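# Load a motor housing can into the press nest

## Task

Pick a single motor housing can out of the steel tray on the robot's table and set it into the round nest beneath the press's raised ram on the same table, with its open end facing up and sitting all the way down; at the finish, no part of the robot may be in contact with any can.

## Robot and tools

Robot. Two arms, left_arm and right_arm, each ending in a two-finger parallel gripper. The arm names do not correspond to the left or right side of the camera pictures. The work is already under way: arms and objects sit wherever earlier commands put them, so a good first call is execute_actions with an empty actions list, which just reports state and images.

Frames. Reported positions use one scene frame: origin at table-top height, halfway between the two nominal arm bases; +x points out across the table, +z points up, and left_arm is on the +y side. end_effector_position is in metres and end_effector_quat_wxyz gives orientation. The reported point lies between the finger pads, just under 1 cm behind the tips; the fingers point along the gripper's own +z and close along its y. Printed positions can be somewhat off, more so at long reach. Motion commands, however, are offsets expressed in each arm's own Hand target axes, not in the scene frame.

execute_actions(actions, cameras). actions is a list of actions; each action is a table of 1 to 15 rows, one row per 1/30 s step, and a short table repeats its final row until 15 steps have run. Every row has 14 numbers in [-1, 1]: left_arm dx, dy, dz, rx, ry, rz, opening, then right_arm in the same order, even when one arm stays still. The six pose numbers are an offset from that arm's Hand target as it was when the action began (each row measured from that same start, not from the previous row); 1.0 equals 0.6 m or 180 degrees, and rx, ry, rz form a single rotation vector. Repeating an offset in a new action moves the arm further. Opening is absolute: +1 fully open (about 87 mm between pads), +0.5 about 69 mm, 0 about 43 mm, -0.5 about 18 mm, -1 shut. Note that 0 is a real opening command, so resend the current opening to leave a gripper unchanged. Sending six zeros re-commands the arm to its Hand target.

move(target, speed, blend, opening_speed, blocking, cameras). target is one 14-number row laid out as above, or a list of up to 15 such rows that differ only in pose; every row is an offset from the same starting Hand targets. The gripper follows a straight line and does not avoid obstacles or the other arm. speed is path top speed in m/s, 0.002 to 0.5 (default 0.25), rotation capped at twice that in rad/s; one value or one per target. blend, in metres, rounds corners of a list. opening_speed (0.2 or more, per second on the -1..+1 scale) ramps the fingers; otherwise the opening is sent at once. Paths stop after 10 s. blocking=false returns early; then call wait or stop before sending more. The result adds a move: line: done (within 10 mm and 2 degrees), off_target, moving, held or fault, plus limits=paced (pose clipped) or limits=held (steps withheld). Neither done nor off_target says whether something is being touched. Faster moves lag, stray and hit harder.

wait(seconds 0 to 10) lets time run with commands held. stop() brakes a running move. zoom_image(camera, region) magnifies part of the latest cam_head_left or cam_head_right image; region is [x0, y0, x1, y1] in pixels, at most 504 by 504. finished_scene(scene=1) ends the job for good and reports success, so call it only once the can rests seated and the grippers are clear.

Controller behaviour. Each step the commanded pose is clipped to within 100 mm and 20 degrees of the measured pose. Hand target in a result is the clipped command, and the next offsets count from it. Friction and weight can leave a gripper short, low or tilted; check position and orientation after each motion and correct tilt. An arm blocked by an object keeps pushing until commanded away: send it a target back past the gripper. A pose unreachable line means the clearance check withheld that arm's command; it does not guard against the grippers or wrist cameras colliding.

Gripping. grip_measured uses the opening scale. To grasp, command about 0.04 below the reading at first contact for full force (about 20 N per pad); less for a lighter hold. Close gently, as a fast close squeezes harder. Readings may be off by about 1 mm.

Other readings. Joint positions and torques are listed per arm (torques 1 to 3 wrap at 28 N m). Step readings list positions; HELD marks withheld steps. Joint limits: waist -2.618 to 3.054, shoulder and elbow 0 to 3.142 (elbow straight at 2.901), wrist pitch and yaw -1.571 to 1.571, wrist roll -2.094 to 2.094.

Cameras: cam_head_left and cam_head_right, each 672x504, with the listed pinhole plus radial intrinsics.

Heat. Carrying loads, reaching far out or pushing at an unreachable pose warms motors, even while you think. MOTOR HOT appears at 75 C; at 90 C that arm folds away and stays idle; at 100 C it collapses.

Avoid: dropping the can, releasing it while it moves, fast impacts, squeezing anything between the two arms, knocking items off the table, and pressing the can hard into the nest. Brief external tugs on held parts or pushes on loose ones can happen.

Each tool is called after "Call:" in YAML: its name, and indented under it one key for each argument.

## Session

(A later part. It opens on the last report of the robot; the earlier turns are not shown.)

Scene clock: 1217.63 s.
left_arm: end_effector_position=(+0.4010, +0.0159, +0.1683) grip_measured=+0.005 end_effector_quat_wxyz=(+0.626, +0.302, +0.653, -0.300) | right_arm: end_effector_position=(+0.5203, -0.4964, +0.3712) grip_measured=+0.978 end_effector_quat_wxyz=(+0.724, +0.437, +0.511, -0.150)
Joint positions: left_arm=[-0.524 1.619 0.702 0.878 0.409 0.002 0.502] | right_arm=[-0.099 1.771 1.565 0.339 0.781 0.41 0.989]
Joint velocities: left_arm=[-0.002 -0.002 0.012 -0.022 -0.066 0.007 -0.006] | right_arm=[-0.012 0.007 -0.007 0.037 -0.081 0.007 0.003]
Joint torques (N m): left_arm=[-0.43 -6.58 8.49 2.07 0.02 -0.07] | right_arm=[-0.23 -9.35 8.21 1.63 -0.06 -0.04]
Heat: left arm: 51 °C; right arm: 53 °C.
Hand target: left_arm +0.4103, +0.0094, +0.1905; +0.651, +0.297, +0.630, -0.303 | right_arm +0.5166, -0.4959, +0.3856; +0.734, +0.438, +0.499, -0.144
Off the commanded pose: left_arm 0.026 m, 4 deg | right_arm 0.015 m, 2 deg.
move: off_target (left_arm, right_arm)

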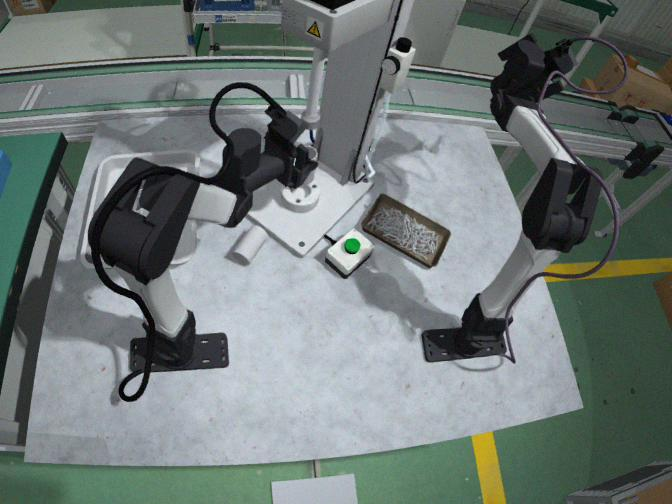

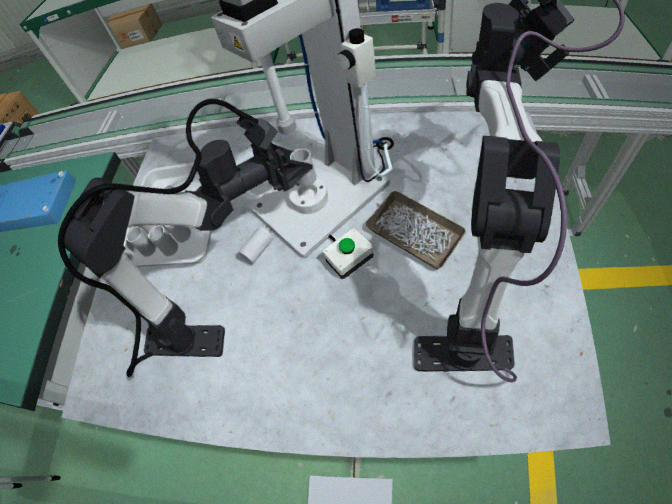

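Call:
zoom_image:
  camera: "cam_head_right"
  region: [270, 140, 340, 220]

Call:
zoom_image:
  camera: "cam_head_left"
  region: [270, 140, 340, 220]

Scaled by 6.300.

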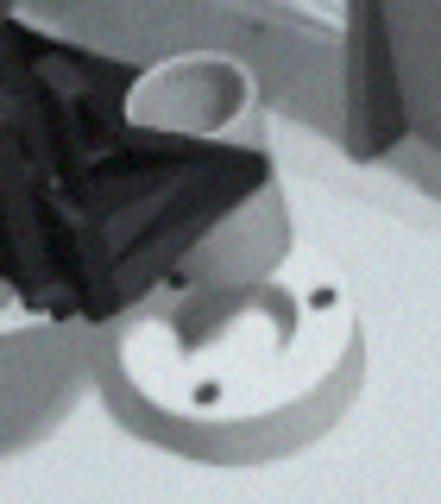

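Scaled by 6.300.

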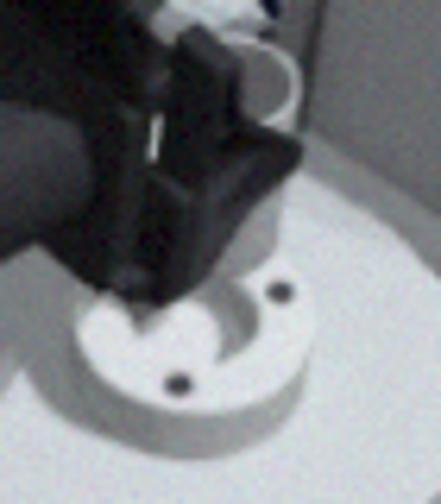

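Call:
move:
  target: [0.03,0,0,0,0,0,-0.16,0,0,0,0,0,0,1]
  speed: 0.04

Call:
zoom_image:
  camera: "cam_head_right"
  region: [270, 140, 340, 220]

Call:
zoom_image:
  camera: "cam_head_left"
  region: [270, 140, 340, 220]

Scene clock: 1232.73 s.
left_arm: end_effector_position=(+0.4075, +0.0127, +0.1620) grip_measured=+0.005 end_effector_quat_wxyz=(+0.636, +0.302, +0.644, -0.300) | right_arm: end_effector_position=(+0.5203, -0.4964, +0.3712) grip_measured=+0.978 end_effector_quat_wxyz=(+0.724, +0.437, +0.511, -0.150)
Joint positions: left_arm=[-0.524 1.679 0.702 0.964 0.408 0.002 0.502] | right_arm=[-0.099 1.771 1.565 0.339 0.781 0.41 0.989]
Joint velocities: left_arm=[0.007 -0.017 -0.007 -0.007 0.007 0.037 -0.006] | right_arm=[0.002 0.012 0.007 -0.022 -0.066 -0.007 0.003]
Joint torques (N m): left_arm=[-0.5 -6.83 5.93 2.04 0.02 -0.05] | right_arm=[-0.23 -9.36 8.21 1.63 -0.06 -0.04]
Heat: left arm: 51 °C; right arm: 53 °C.
Hand target: left_arm +0.4106, +0.0093, +0.1721; +0.651, +0.297, +0.630, -0.303 | right_arm +0.5166, -0.4959, +0.3856; +0.734, +0.438, +0.499, -0.144
Off the commanded pose: left_arm 0.012 m, 2 deg | right_arm 0.015 m, 2 deg.
move: off_target (left_arm, right_arm)

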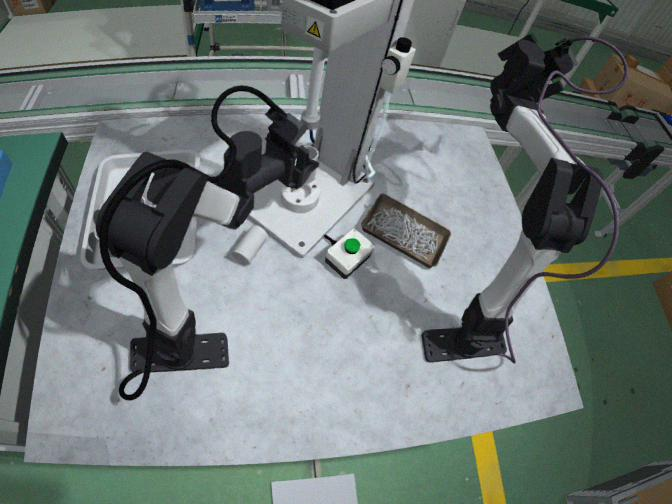

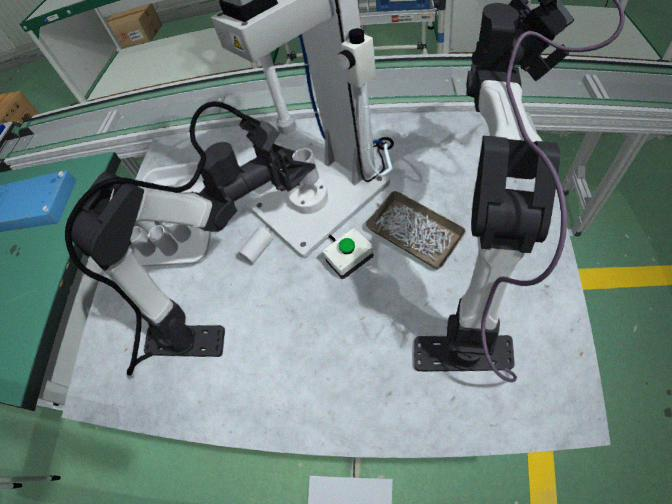

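Scaled by 6.300.

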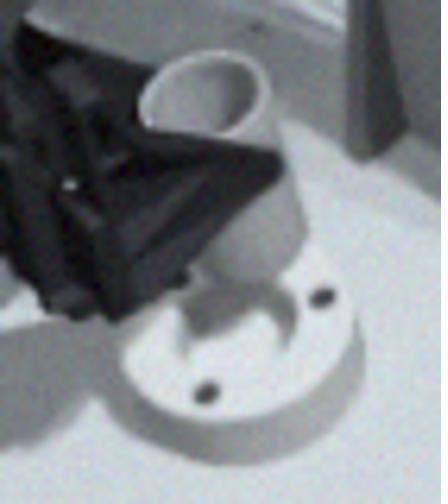

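Scaled by 6.300.

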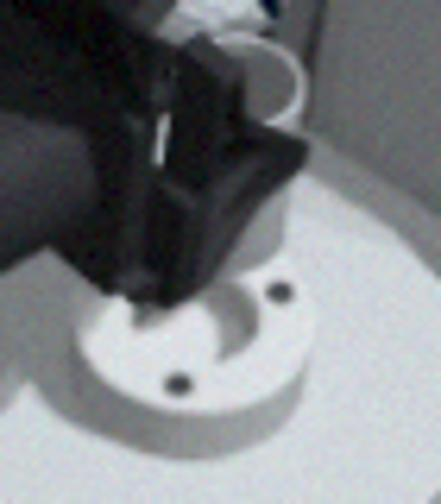

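Call:
move:
  target: [-0.012,-0.01,-0.028,0,0,0,-0.16,0,0,0,0,0,0,1]
  speed: 0.05

Call:
zoom_image:
  camera: "cam_head_right"
  region: [270, 140, 340, 220]

Call:
zoom_image:
  camera: "cam_head_left"
  region: [270, 140, 340, 220]

Scene clock: 1239.10 s.
left_arm: end_effector_position=(+0.3970, +0.0181, +0.1607) grip_measured=+0.005 end_effector_quat_wxyz=(+0.634, +0.302, +0.646, -0.300) | right_arm: end_effector_position=(+0.5203, -0.4964, +0.3712) grip_measured=+0.978 end_effector_quat_wxyz=(+0.724, +0.437, +0.511, -0.150)
Joint positions: left_arm=[-0.524 1.637 0.657 0.962 0.408 0.002 0.502] | right_arm=[-0.099 1.771 1.565 0.339 0.781 0.41 0.989]
Joint velocities: left_arm=[-0.012 -0.022 0.002 0.037 -0.007 0.022 -0.009] | right_arm=[0.012 0.012 -0.012 0.066 0.037 0.007 -0.003]
Joint torques (N m): left_arm=[-0.25 -10.67 5 1.79 0.08 -0.08] | right_arm=[-0.23 -9.35 8.21 1.63 -0.06 -0.04]
Heat: left arm: 50 °C; right arm: 53 °C.
Hand target: left_arm +0.3950, +0.0182, +0.1795; +0.651, +0.297, +0.630, -0.302 | right_arm +0.5166, -0.4959, +0.3856; +0.734, +0.438, +0.499, -0.144
Off the commanded pose: left_arm 0.018 m, 3 deg | right_arm 0.015 m, 2 deg.
move: off_target (left_arm, right_arm)

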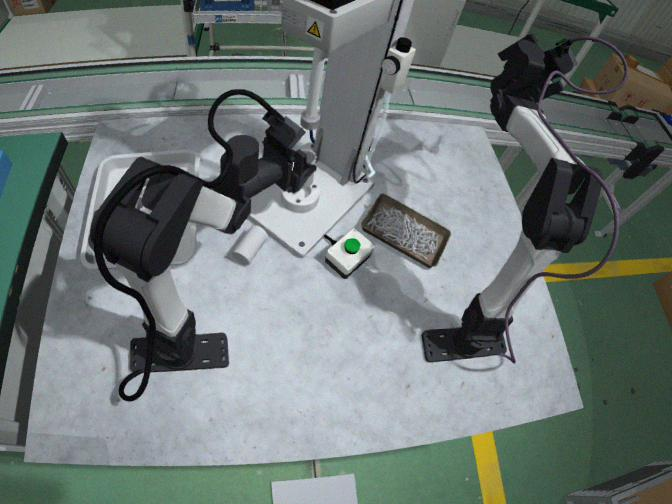

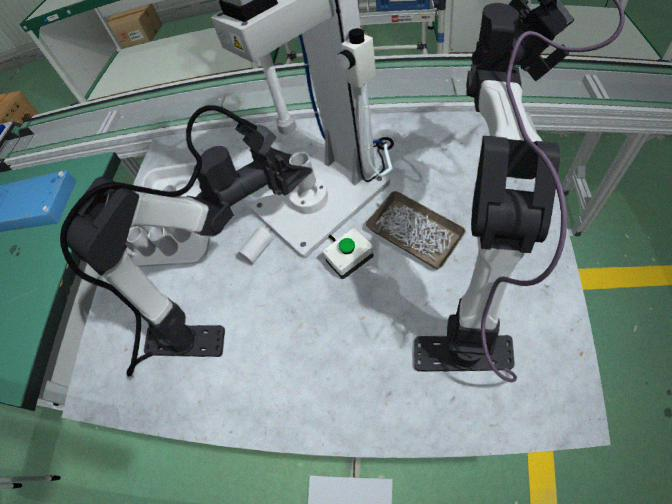

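Scaled by 6.300.

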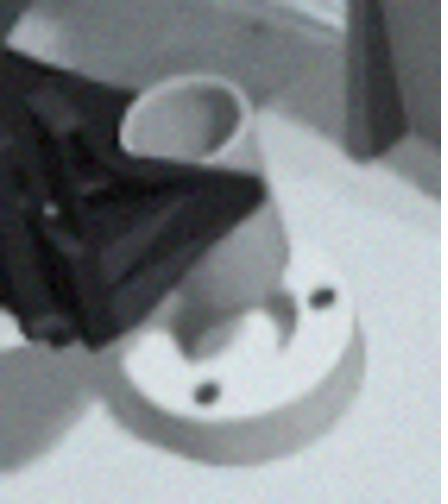

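Scaled by 6.300.

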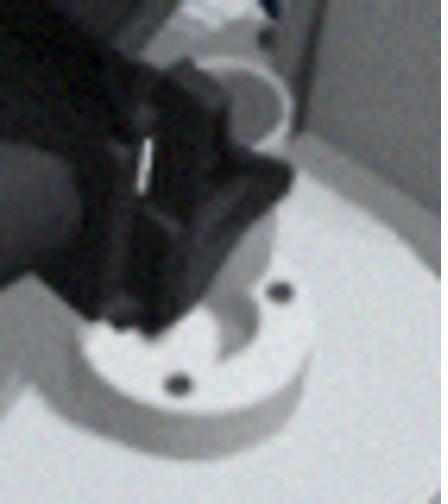

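Call:
move:
  target: [0.012,-0.008,-0.018,0,0,0,-0.16,0,0,0,0,0,0,1]
  speed: 0.04

Call:
zoom_image:
  camera: "cam_head_right"
  region: [270, 140, 340, 220]

Call:
zoom_image:
  camera: "cam_head_left"
  region: [270, 140, 340, 220]

Scene clock: 1243.47 s.
left_arm: end_effector_position=(+0.3851, +0.0242, +0.1474) grip_measured=+0.005 end_effector_quat_wxyz=(+0.624, +0.302, +0.655, -0.299) | right_arm: end_effector_position=(+0.5203, -0.4964, +0.3712) grip_measured=+0.978 end_effector_quat_wxyz=(+0.724, +0.437, +0.511, -0.150)
Joint positions: left_arm=[-0.524 1.619 0.597 0.977 0.408 0.002 0.502] | right_arm=[-0.099 1.771 1.565 0.339 0.781 0.41 0.989]
Joint velocities: left_arm=[0.007 -0.007 -0.007 -0.037 -0.022 0.037 0.016] | right_arm=[0.012 -0.002 -0.022 0.007 0.081 -0.11 -0.008]
Joint torques (N m): left_arm=[-0.34 -10.43 4.86 2.04 0.06 -0.06] | right_arm=[-0.21 -9.36 8.21 1.62 -0.06 -0.04]
Heat: left arm: 50 °C; right arm: 53 °C.
Hand target: left_arm +0.3845, +0.0233, +0.1720; +0.651, +0.297, +0.630, -0.303 | right_arm +0.5166, -0.4959, +0.3856; +0.734, +0.438, +0.499, -0.144
Off the commanded pose: left_arm 0.025 m, 4 deg | right_arm 0.015 m, 2 deg.
move: off_target (left_arm, right_arm)

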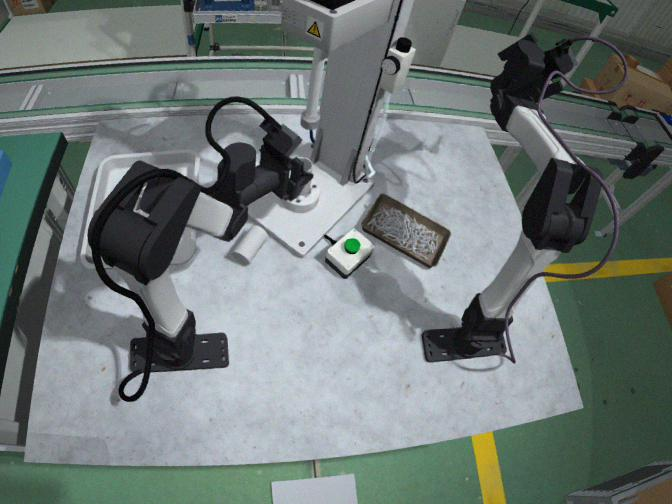

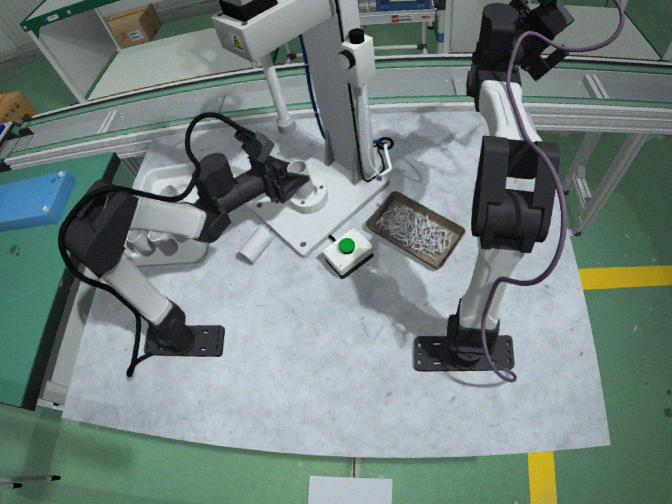

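Scaled by 6.300.

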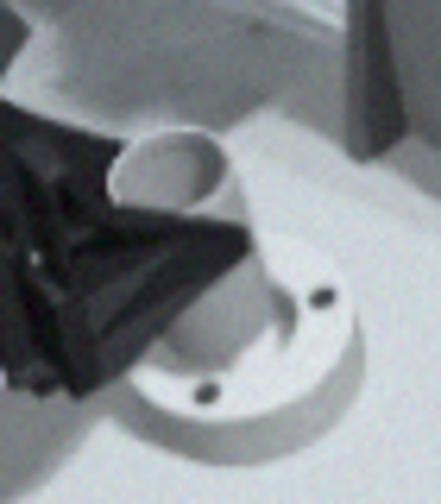

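Scaled by 6.300.

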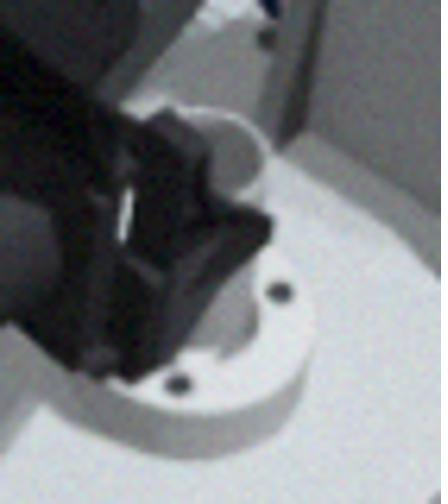

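Call:
move:
  target: [0.0,0.0055,0.01,0,0,0,-0.16,0,0,0,0,0,0,1]
  speed: 0.04

Call:
zoom_image:
  camera: "cam_head_right"
  region: [270, 140, 340, 220]

Call:
zoom_image:
  camera: "cam_head_left"
  region: [270, 140, 340, 220]

Scene clock: 1248.10 s.
left_arm: end_effector_position=(+0.3851, +0.0241, +0.1476) grip_measured=+0.005 end_effector_quat_wxyz=(+0.625, +0.302, +0.655, -0.300) | right_arm: end_effector_position=(+0.5203, -0.4964, +0.3712) grip_measured=+0.978 end_effector_quat_wxyz=(+0.724, +0.437, +0.511, -0.150)
Joint positions: left_arm=[-0.524 1.619 0.597 0.978 0.408 0.002 0.502] | right_arm=[-0.099 1.771 1.565 0.339 0.781 0.41 0.989]
Joint velocities: left_arm=[0.022 -0.007 -0.012 0.051 -0.11 -0.037 0.001] | right_arm=[0.002 0.007 -0.007 0.051 -0.051 0.022 -0.013]
Joint torques (N m): left_arm=[-0.1 -8.32 6.78 2 0.09 -0.09] | right_arm=[-0.23 -9.36 8.21 1.63 -0.06 -0.04]
Heat: left arm: 49 °C; right arm: 53 °C.
Hand target: left_arm +0.3909, +0.0209, +0.1721; +0.651, +0.297, +0.630, -0.302 | right_arm +0.5166, -0.4959, +0.3856; +0.734, +0.438, +0.499, -0.144
Off the commanded pose: left_arm 0.025 m, 4 deg | right_arm 0.015 m, 2 deg.
move: off_target (left_arm, right_arm)

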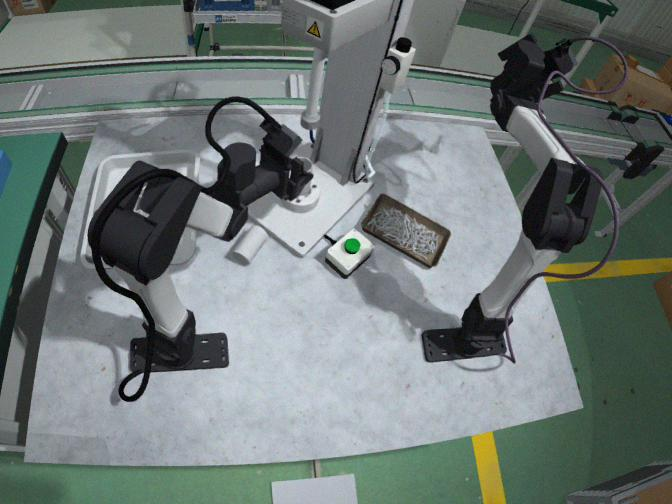

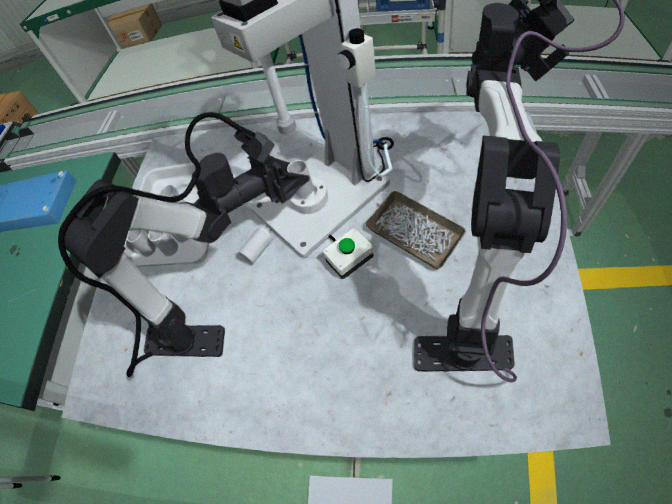

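Scaled by 6.300.

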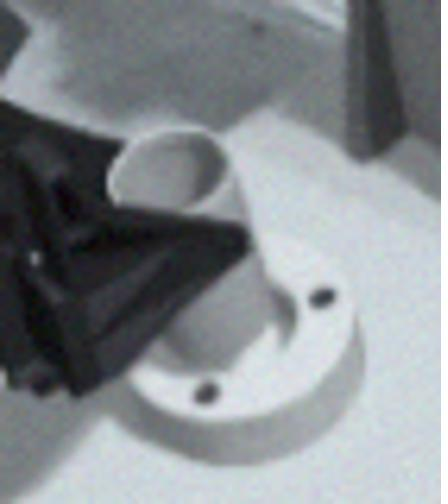

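Scaled by 6.300.

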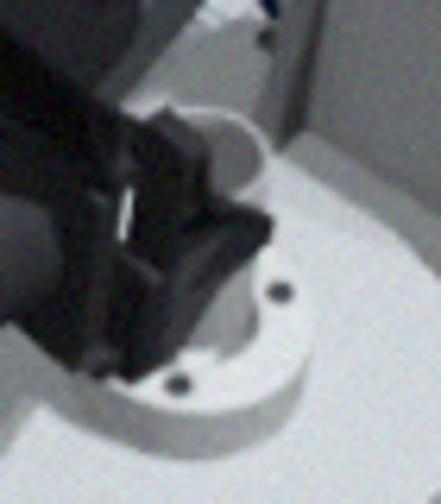

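Call:
move:
  target: [-0.004,0.003,0.012,0,0,0,-0.16,0,0,0,0,0,0,1]
  speed: 0.04

Call:
zoom_image:
  camera: "cam_head_right"
  region: [270, 140, 340, 220]

Call:
zoom_image:
  camera: "cam_head_left"
  region: [270, 140, 340, 220]

Scene clock: 1252.10 s.
left_arm: end_effector_position=(+0.3892, +0.0221, +0.1560) grip_measured=+0.005 end_effector_quat_wxyz=(+0.632, +0.302, +0.648, -0.300) | right_arm: end_effector_position=(+0.5203, -0.4964, +0.3712) grip_measured=+0.978 end_effector_quat_wxyz=(+0.724, +0.437, +0.511, -0.150)
Joint positions: left_arm=[-0.524 1.619 0.617 0.978 0.408 0.002 0.502] | right_arm=[-0.099 1.771 1.565 0.339 0.781 0.41 0.989]
Joint velocities: left_arm=[0.002 -0.017 -0.017 -0.007 -0.081 -0.051 0.001] | right_arm=[-0.007 -0.027 -0.017 0.022 0.007 -0.037 0.003]
Joint torques (N m): left_arm=[-0.44 -6.71 7.87 1.91 0.02 -0.07] | right_arm=[-0.21 -9.36 8.21 1.63 -0.06 -0.04]
Heat: left arm: 48 °C; right arm: 53 °C.
Hand target: left_arm +0.3969, +0.0166, +0.1746; +0.651, +0.297, +0.630, -0.303 | right_arm +0.5166, -0.4959, +0.3856; +0.734, +0.438, +0.499, -0.144
Off the commanded pose: left_arm 0.021 m, 3 deg | right_arm 0.015 m, 2 deg.
move: off_target (left_arm, right_arm)

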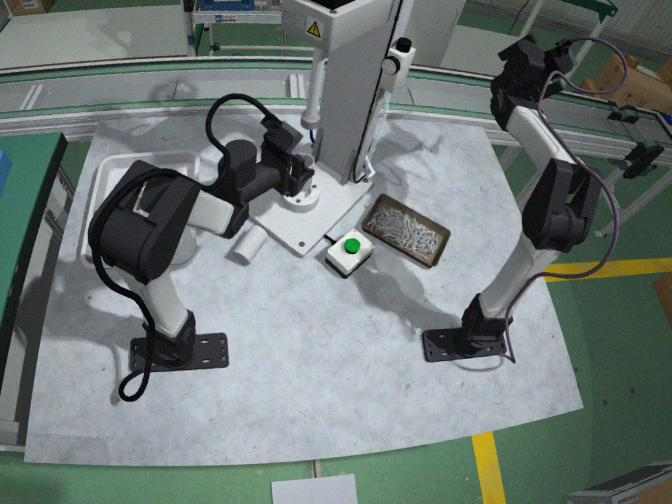

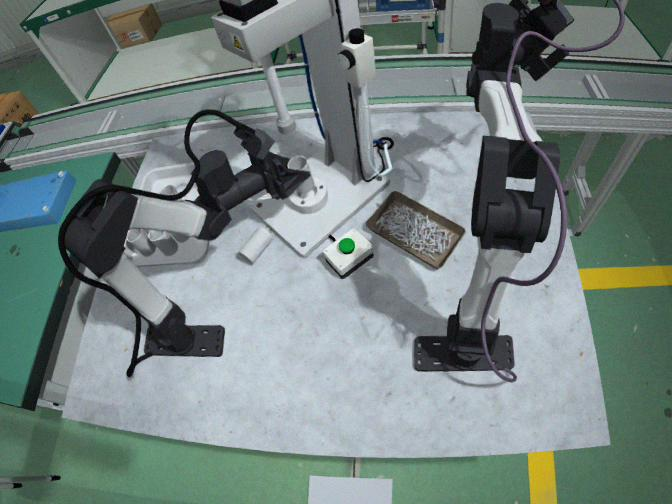

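Scaled by 6.300.

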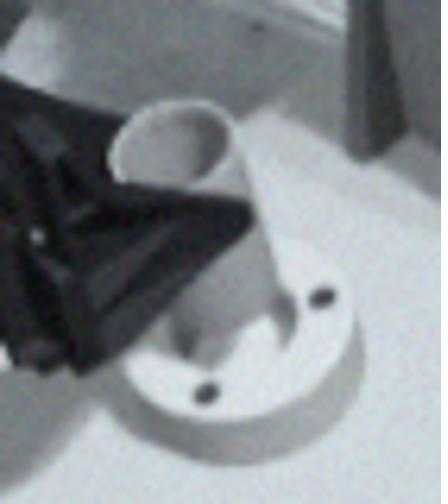

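Scaled by 6.300.

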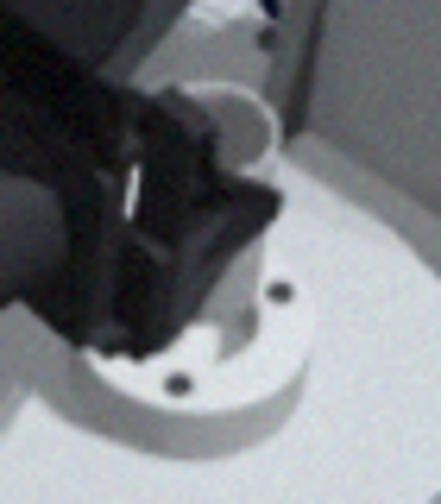

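Call:
move:
  target: [0.045,0.0,-0.004,0,0,0,-0.16,0,0,0,0,0,0,1]
  speed: 0.03

Call:
zoom_image:
  camera: "cam_head_right"
  region: [270, 140, 340, 220]

Call:
zoom_image:
  camera: "cam_head_left"
  region: [270, 140, 340, 220]

Scene clock: 1258.07 s.
left_arm: end_effector_position=(+0.3943, +0.0195, +0.1407) grip_measured=+0.005 end_effector_quat_wxyz=(+0.639, +0.301, +0.641, -0.300) | right_arm: end_effector_position=(+0.5203, -0.4964, +0.3712) grip_measured=+0.978 end_effector_quat_wxyz=(+0.724, +0.437, +0.511, -0.150)
Joint positions: left_arm=[-0.524 1.709 0.604 1.101 0.408 0.002 0.502] | right_arm=[-0.099 1.771 1.565 0.339 0.781 0.41 0.989]
Joint velocities: left_arm=[-0.007 0.007 -0.007 -0.037 -0.037 -0.022 0.006] | right_arm=[0.002 -0.012 0.007 0.037 -0.037 -0.081 -0.003]
Joint torques (N m): left_arm=[-0.12 -6.76 4.6 2.05 0.07 -0.06] | right_arm=[-0.23 -9.36 8.21 1.63 -0.06 -0.04]
Heat: left arm: 49 °C; right arm: 53 °C.
Hand target: left_arm +0.3957, +0.0182, +0.1473; +0.651, +0.297, +0.630, -0.302 | right_arm +0.5166, -0.4959, +0.3856; +0.734, +0.438, +0.499, -0.144
Off the commanded pose: left_arm 0.007 m, 2 deg | right_arm 0.015 m, 2 deg.
move: off_target (right_arm)

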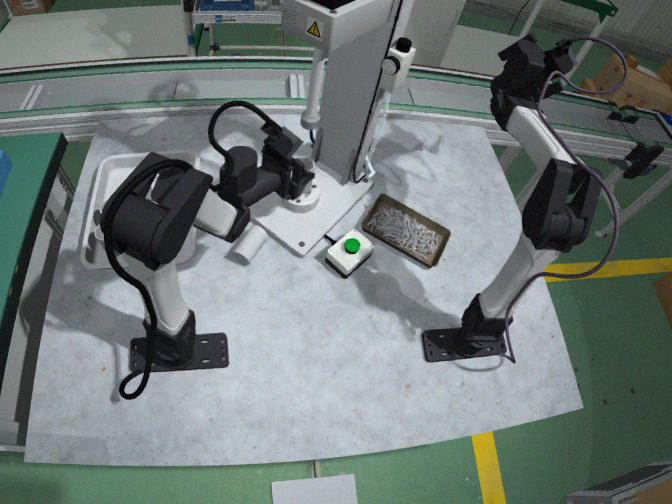

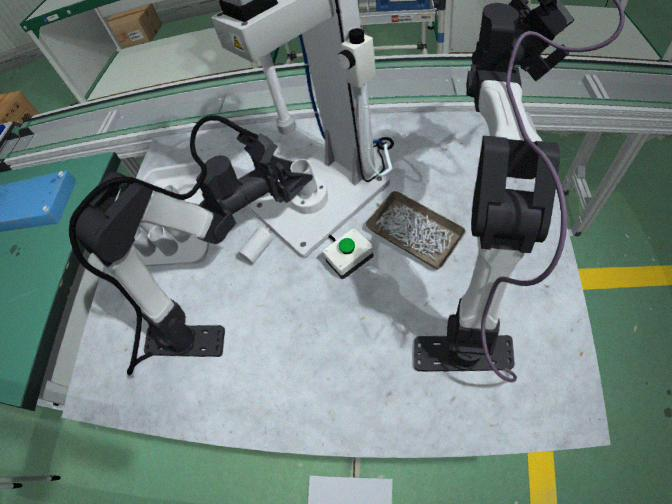

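Scaled by 6.300.

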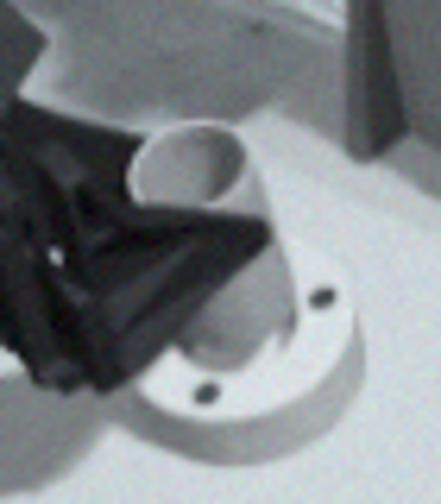

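Scaled by 6.300.

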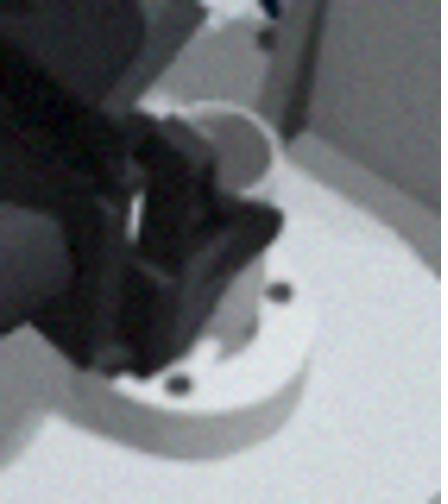

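Call:
move:
  target: [0.045,0.0,-0.004,0,0,0,-0.16,0,0,0,0,0,0,1]
  speed: 0.03

Call:
zoom_image:
  camera: "cam_head_right"
  region: [270, 140, 340, 220]

Call:
zoom_image:
  camera: "cam_head_left"
  region: [270, 140, 340, 220]

Scene clock: 1262.63 s.
left_arm: end_effector_position=(+0.3940, +0.0186, +0.1290) grip_measured=+0.005 end_effector_quat_wxyz=(+0.657, +0.300, +0.621, -0.304) | right_arm: end_effector_position=(+0.5203, -0.4964, +0.3712) grip_measured=+0.978 end_effector_quat_wxyz=(+0.724, +0.437, +0.511, -0.150)
Joint positions: left_arm=[-0.524 1.807 0.569 1.29 0.412 -0.005 0.502] | right_arm=[-0.099 1.771 1.565 0.339 0.781 0.41 0.989]
Joint velocities: left_arm=[0.007 -0.007 -0.007 0.051 0.007 -0.007 -0.006] | right_arm=[-0.012 0.007 0.002 -0.022 -0.007 0.022 0.013]
Joint torques (N m): left_arm=[0.1 -5.85 3.67 1.6 0.03 0] | right_arm=[-0.23 -9.36 8.21 1.63 -0.06 -0.04]
Heat: left arm: 48 °C; right arm: 53 °C.
Hand target: left_arm +0.3944, +0.0199, +0.1197; +0.651, +0.297, +0.630, -0.303 | right_arm +0.5166, -0.4959, +0.3856; +0.734, +0.438, +0.499, -0.144
Off the commanded pose: left_arm 0.009 m, 1 deg | right_arm 0.015 m, 2 deg.
move: off_target (right_arm)

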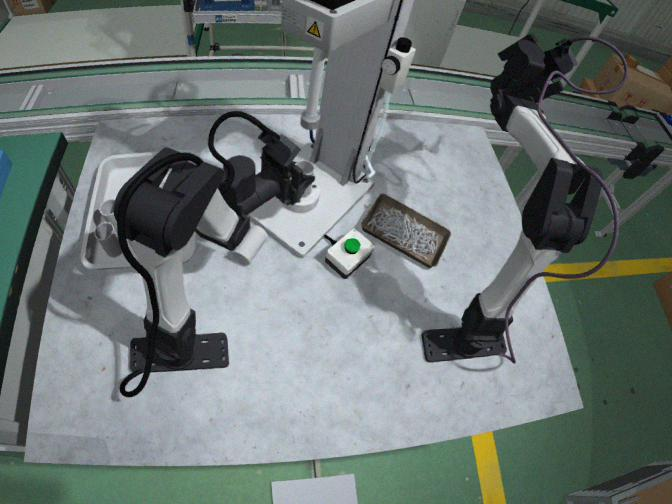

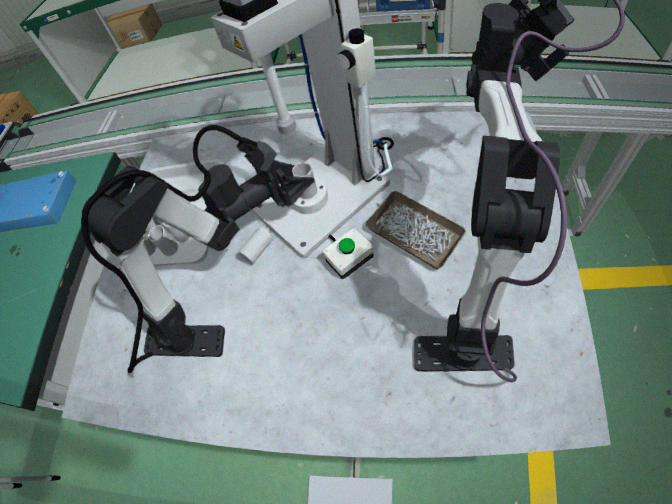

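Scaled by 6.300.

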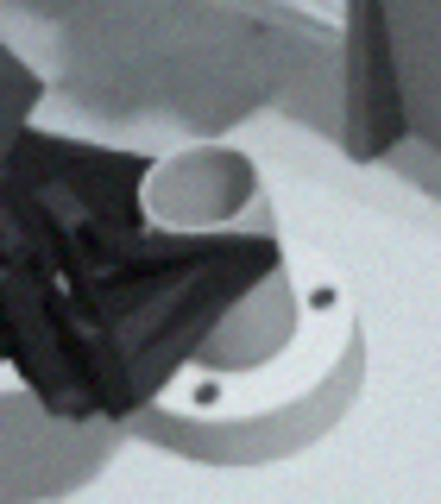

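Scaled by 6.300.

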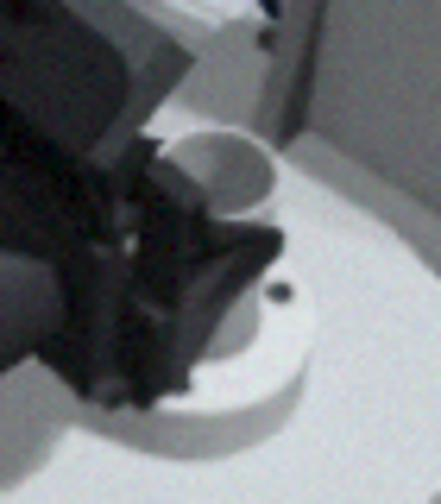

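Call:
move:
  target: [0.04,0.0,-0.002,0,0,0,-0.16,0,0,0,0,0,0,1]
  speed: 0.03

Call:
zoom_image:
  camera: "cam_head_right"
  region: [270, 140, 340, 220]

Call:
zoom_image:
  camera: "cam_head_left"
  region: [270, 140, 340, 220]

Scene clock: 1266.07 s.
left_arm: end_effector_position=(+0.3937, +0.0181, +0.1136) grip_measured=+0.005 end_effector_quat_wxyz=(+0.667, +0.299, +0.610, -0.307) | right_arm: end_effector_position=(+0.5203, -0.4964, +0.3712) grip_measured=+0.978 end_effector_quat_wxyz=(+0.724, +0.437, +0.511, -0.150)
Joint positions: left_arm=[-0.524 1.912 0.551 1.447 0.414 -0.01 0.502] | right_arm=[-0.099 1.771 1.565 0.339 0.781 0.41 0.989]
Joint velocities: left_arm=[-0.002 -0.012 -0.007 -0.022 -0.007 0.007 -0.001] | right_arm=[0.002 0.017 -0.002 0.007 0.037 0.022 -0.008]
Joint torques (N m): left_arm=[0.28 -5.57 3.07 1.32 0.01 0.08] | right_arm=[-0.21 -9.36 8.21 1.63 -0.06 -0.04]
Heat: left arm: 48 °C; right arm: 53 °C.
Hand target: left_arm +0.3939, +0.0207, +0.0954; +0.651, +0.297, +0.630, -0.302 | right_arm +0.5166, -0.4959, +0.3856; +0.734, +0.438, +0.499, -0.144
Off the commanded pose: left_arm 0.018 m, 3 deg | right_arm 0.015 m, 2 deg.
move: off_target (left_arm, right_arm)

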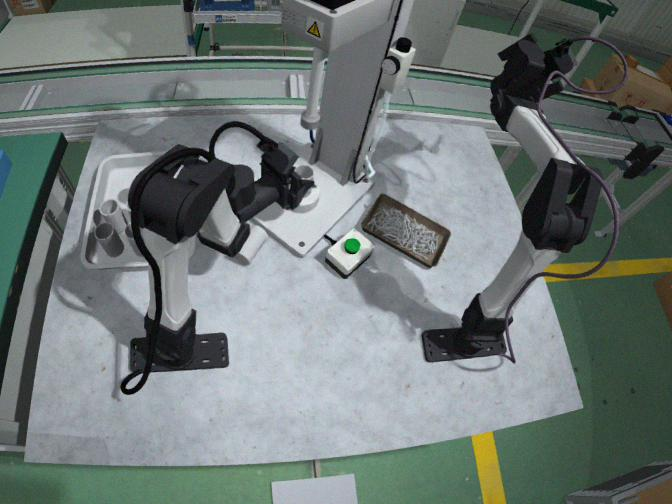

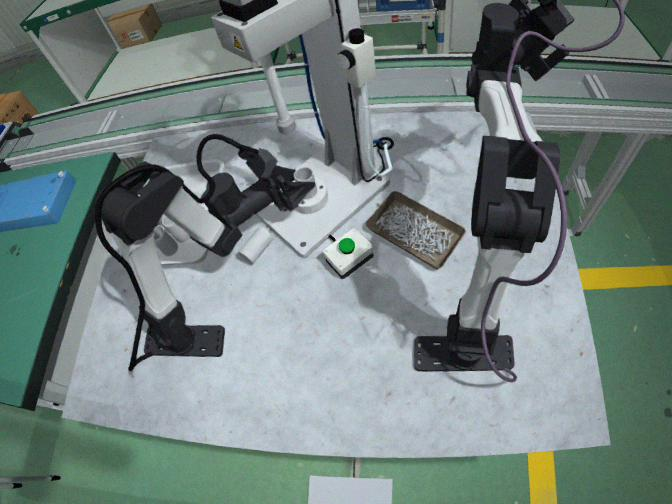

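Scaled by 6.300.

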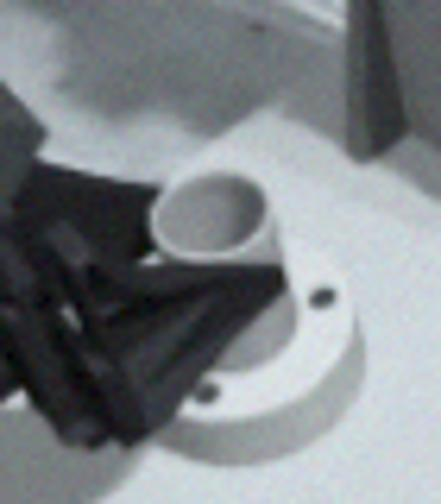

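Scaled by 6.300.

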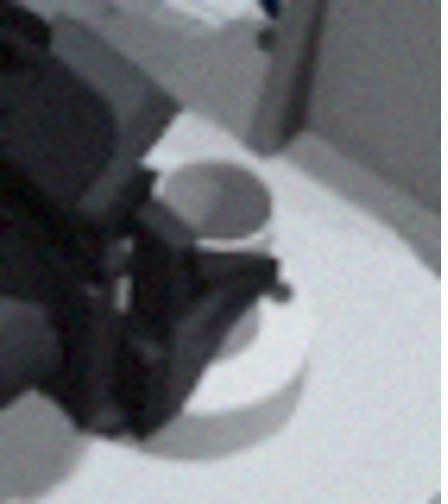

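Call:
move:
  target: [0.025,0.0,0.0,0,0.04,0,-0.16,0,0,0,0,0,0,1]
  speed: 0.03

Call:
zoom_image:
  camera: "cam_head_right"
  region: [270, 140, 340, 220]

Call:
zoom_image:
  camera: "cam_head_left"
  region: [270, 140, 340, 220]

Scene clock: 1271.57 s.
left_arm: end_effector_position=(+0.3940, +0.0183, +0.1113) grip_measured=+0.005 end_effector_quat_wxyz=(+0.651, +0.308, +0.626, -0.300) | right_arm: end_effector_position=(+0.5203, -0.4964, +0.3712) grip_measured=+0.978 end_effector_quat_wxyz=(+0.724, +0.437, +0.511, -0.150)
Joint positions: left_arm=[-0.524 1.864 0.564 1.329 0.418 0.013 0.502] | right_arm=[-0.099 1.771 1.565 0.339 0.781 0.41 0.989]
Joint velocities: left_arm=[-0.007 0.002 -0.017 -0.037 0.007 -0.007 0.001] | right_arm=[-0.002 0.002 -0.007 0.022 -0.022 0.022 -0.018]
Joint torques (N m): left_arm=[-0.35 -7.17 4.27 0.32 -0.07 0.37] | right_arm=[-0.23 -9.35 8.21 1.63 -0.06 -0.04]
Heat: left arm: 47 °C; right arm: 53 °C.
Hand target: left_arm +0.3947, +0.0203, +0.0807; +0.610, +0.314, +0.670, -0.283 | right_arm +0.5166, -0.4959, +0.3856; +0.734, +0.438, +0.499, -0.144
Off the commanded pose: left_arm 0.031 m, 7 deg | right_arm 0.015 m, 2 deg.
move: off_target (left_arm, right_arm)

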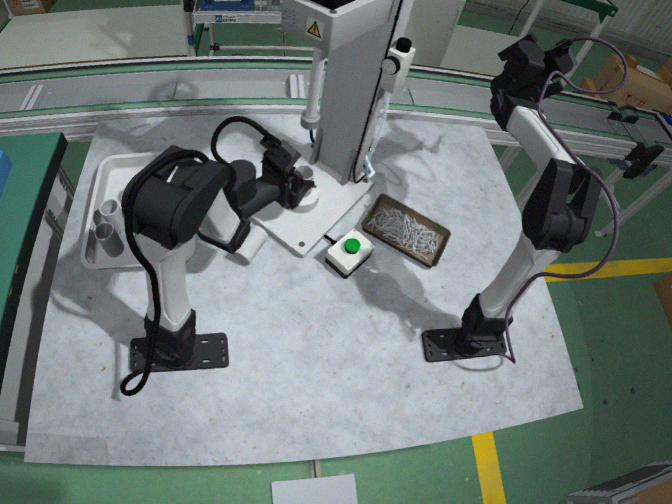

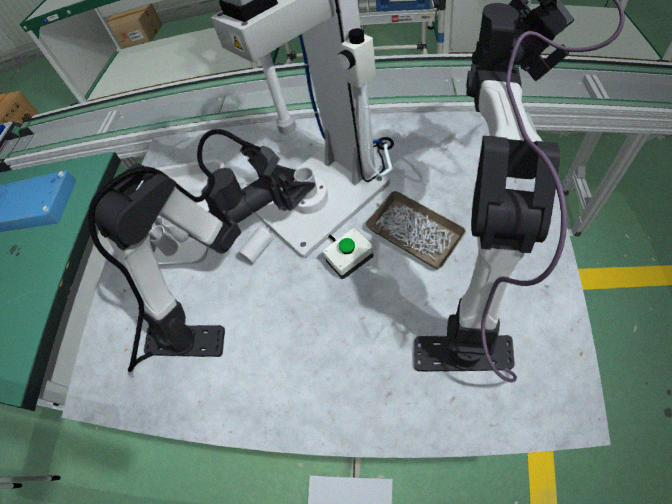

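Scaled by 6.300.

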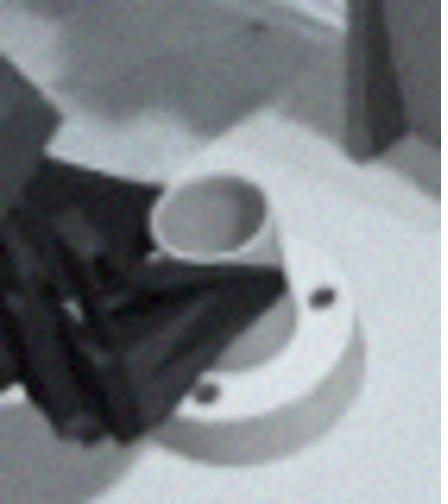

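Scaled by 6.300.

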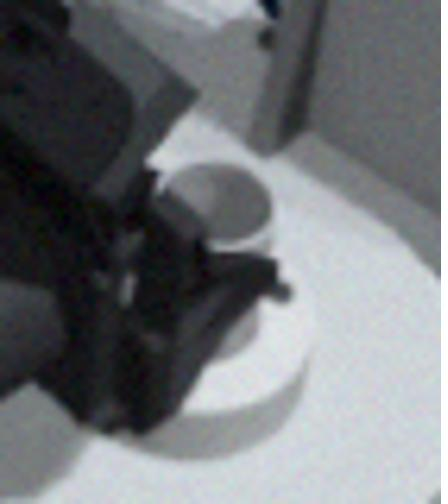

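Call:
move:
  target: [0.035,0.0,0.0,0,0.02,0,-0.16,0,0,0,0,0,0,1]
  speed: 0.03

Call:
zoom_image:
  camera: "cam_head_right"
  region: [270, 140, 340, 220]

Call:
zoom_image:
  camera: "cam_head_left"
  region: [270, 140, 340, 220]

Scene clock: 1276.50 s.
left_arm: end_effector_position=(+0.3936, +0.0180, +0.1098) grip_measured=+0.005 end_effector_quat_wxyz=(+0.649, +0.311, +0.627, -0.298) | right_arm: end_effector_position=(+0.5203, -0.4964, +0.3712) grip_measured=+0.978 end_effector_quat_wxyz=(+0.724, +0.437, +0.511, -0.150)
Joint positions: left_arm=[-0.525 1.864 0.564 1.322 0.418 0.022 0.502] | right_arm=[-0.099 1.771 1.565 0.339 0.781 0.41 0.989]
Joint velocities: left_arm=[0.007 -0.002 0.002 0.037 -0.037 -0.037 -0.004] | right_arm=[-0.012 -0.017 -0.032 0.022 -0.022 -0.037 0.013]
Joint torques (N m): left_arm=[-0.23 -5.26 3.81 0.01 -0.09 0.57] | right_arm=[-0.23 -9.36 8.21 1.63 -0.06 -0.04]
Heat: left arm: 46 °C; right arm: 53 °C.
Hand target: left_arm +0.3934, +0.0219, +0.0597; +0.589, +0.323, +0.689, -0.273 | right_arm +0.5166, -0.4959, +0.3856; +0.734, +0.438, +0.499, -0.144
Off the commanded pose: left_arm 0.050 m, 10 deg | right_arm 0.015 m, 2 deg.
move: off_target (left_arm, right_arm)

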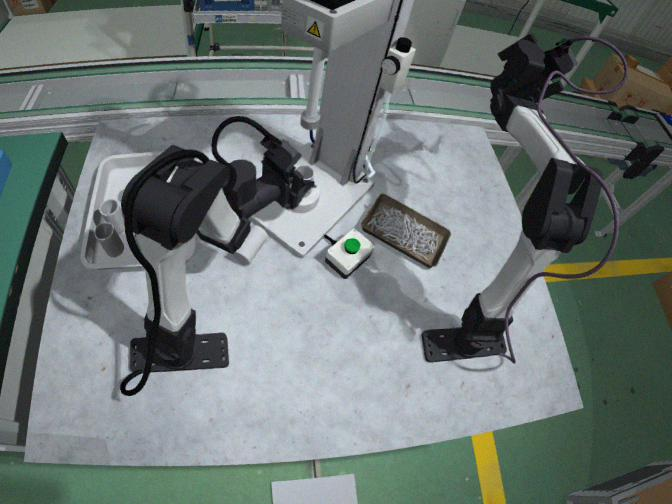

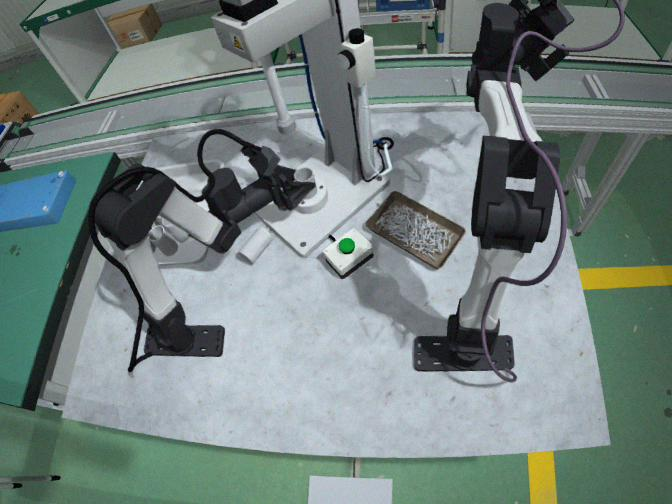

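Scaled by 6.300.

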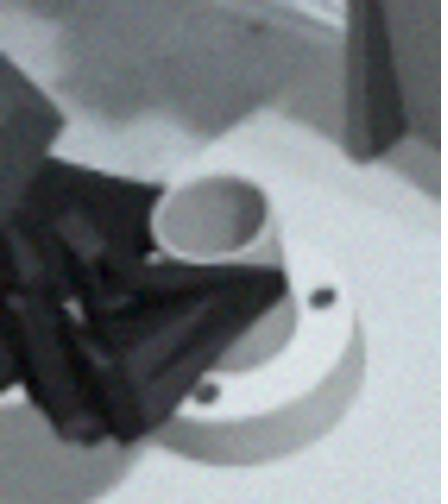

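Scaled by 6.300.

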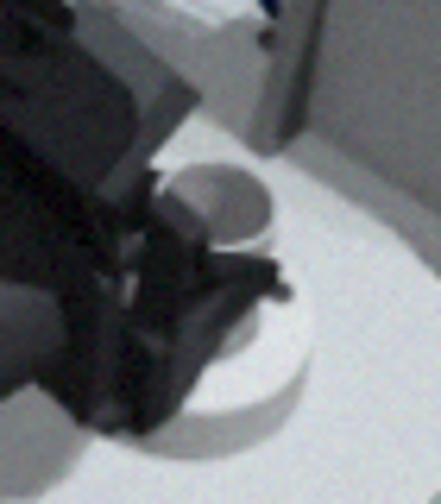

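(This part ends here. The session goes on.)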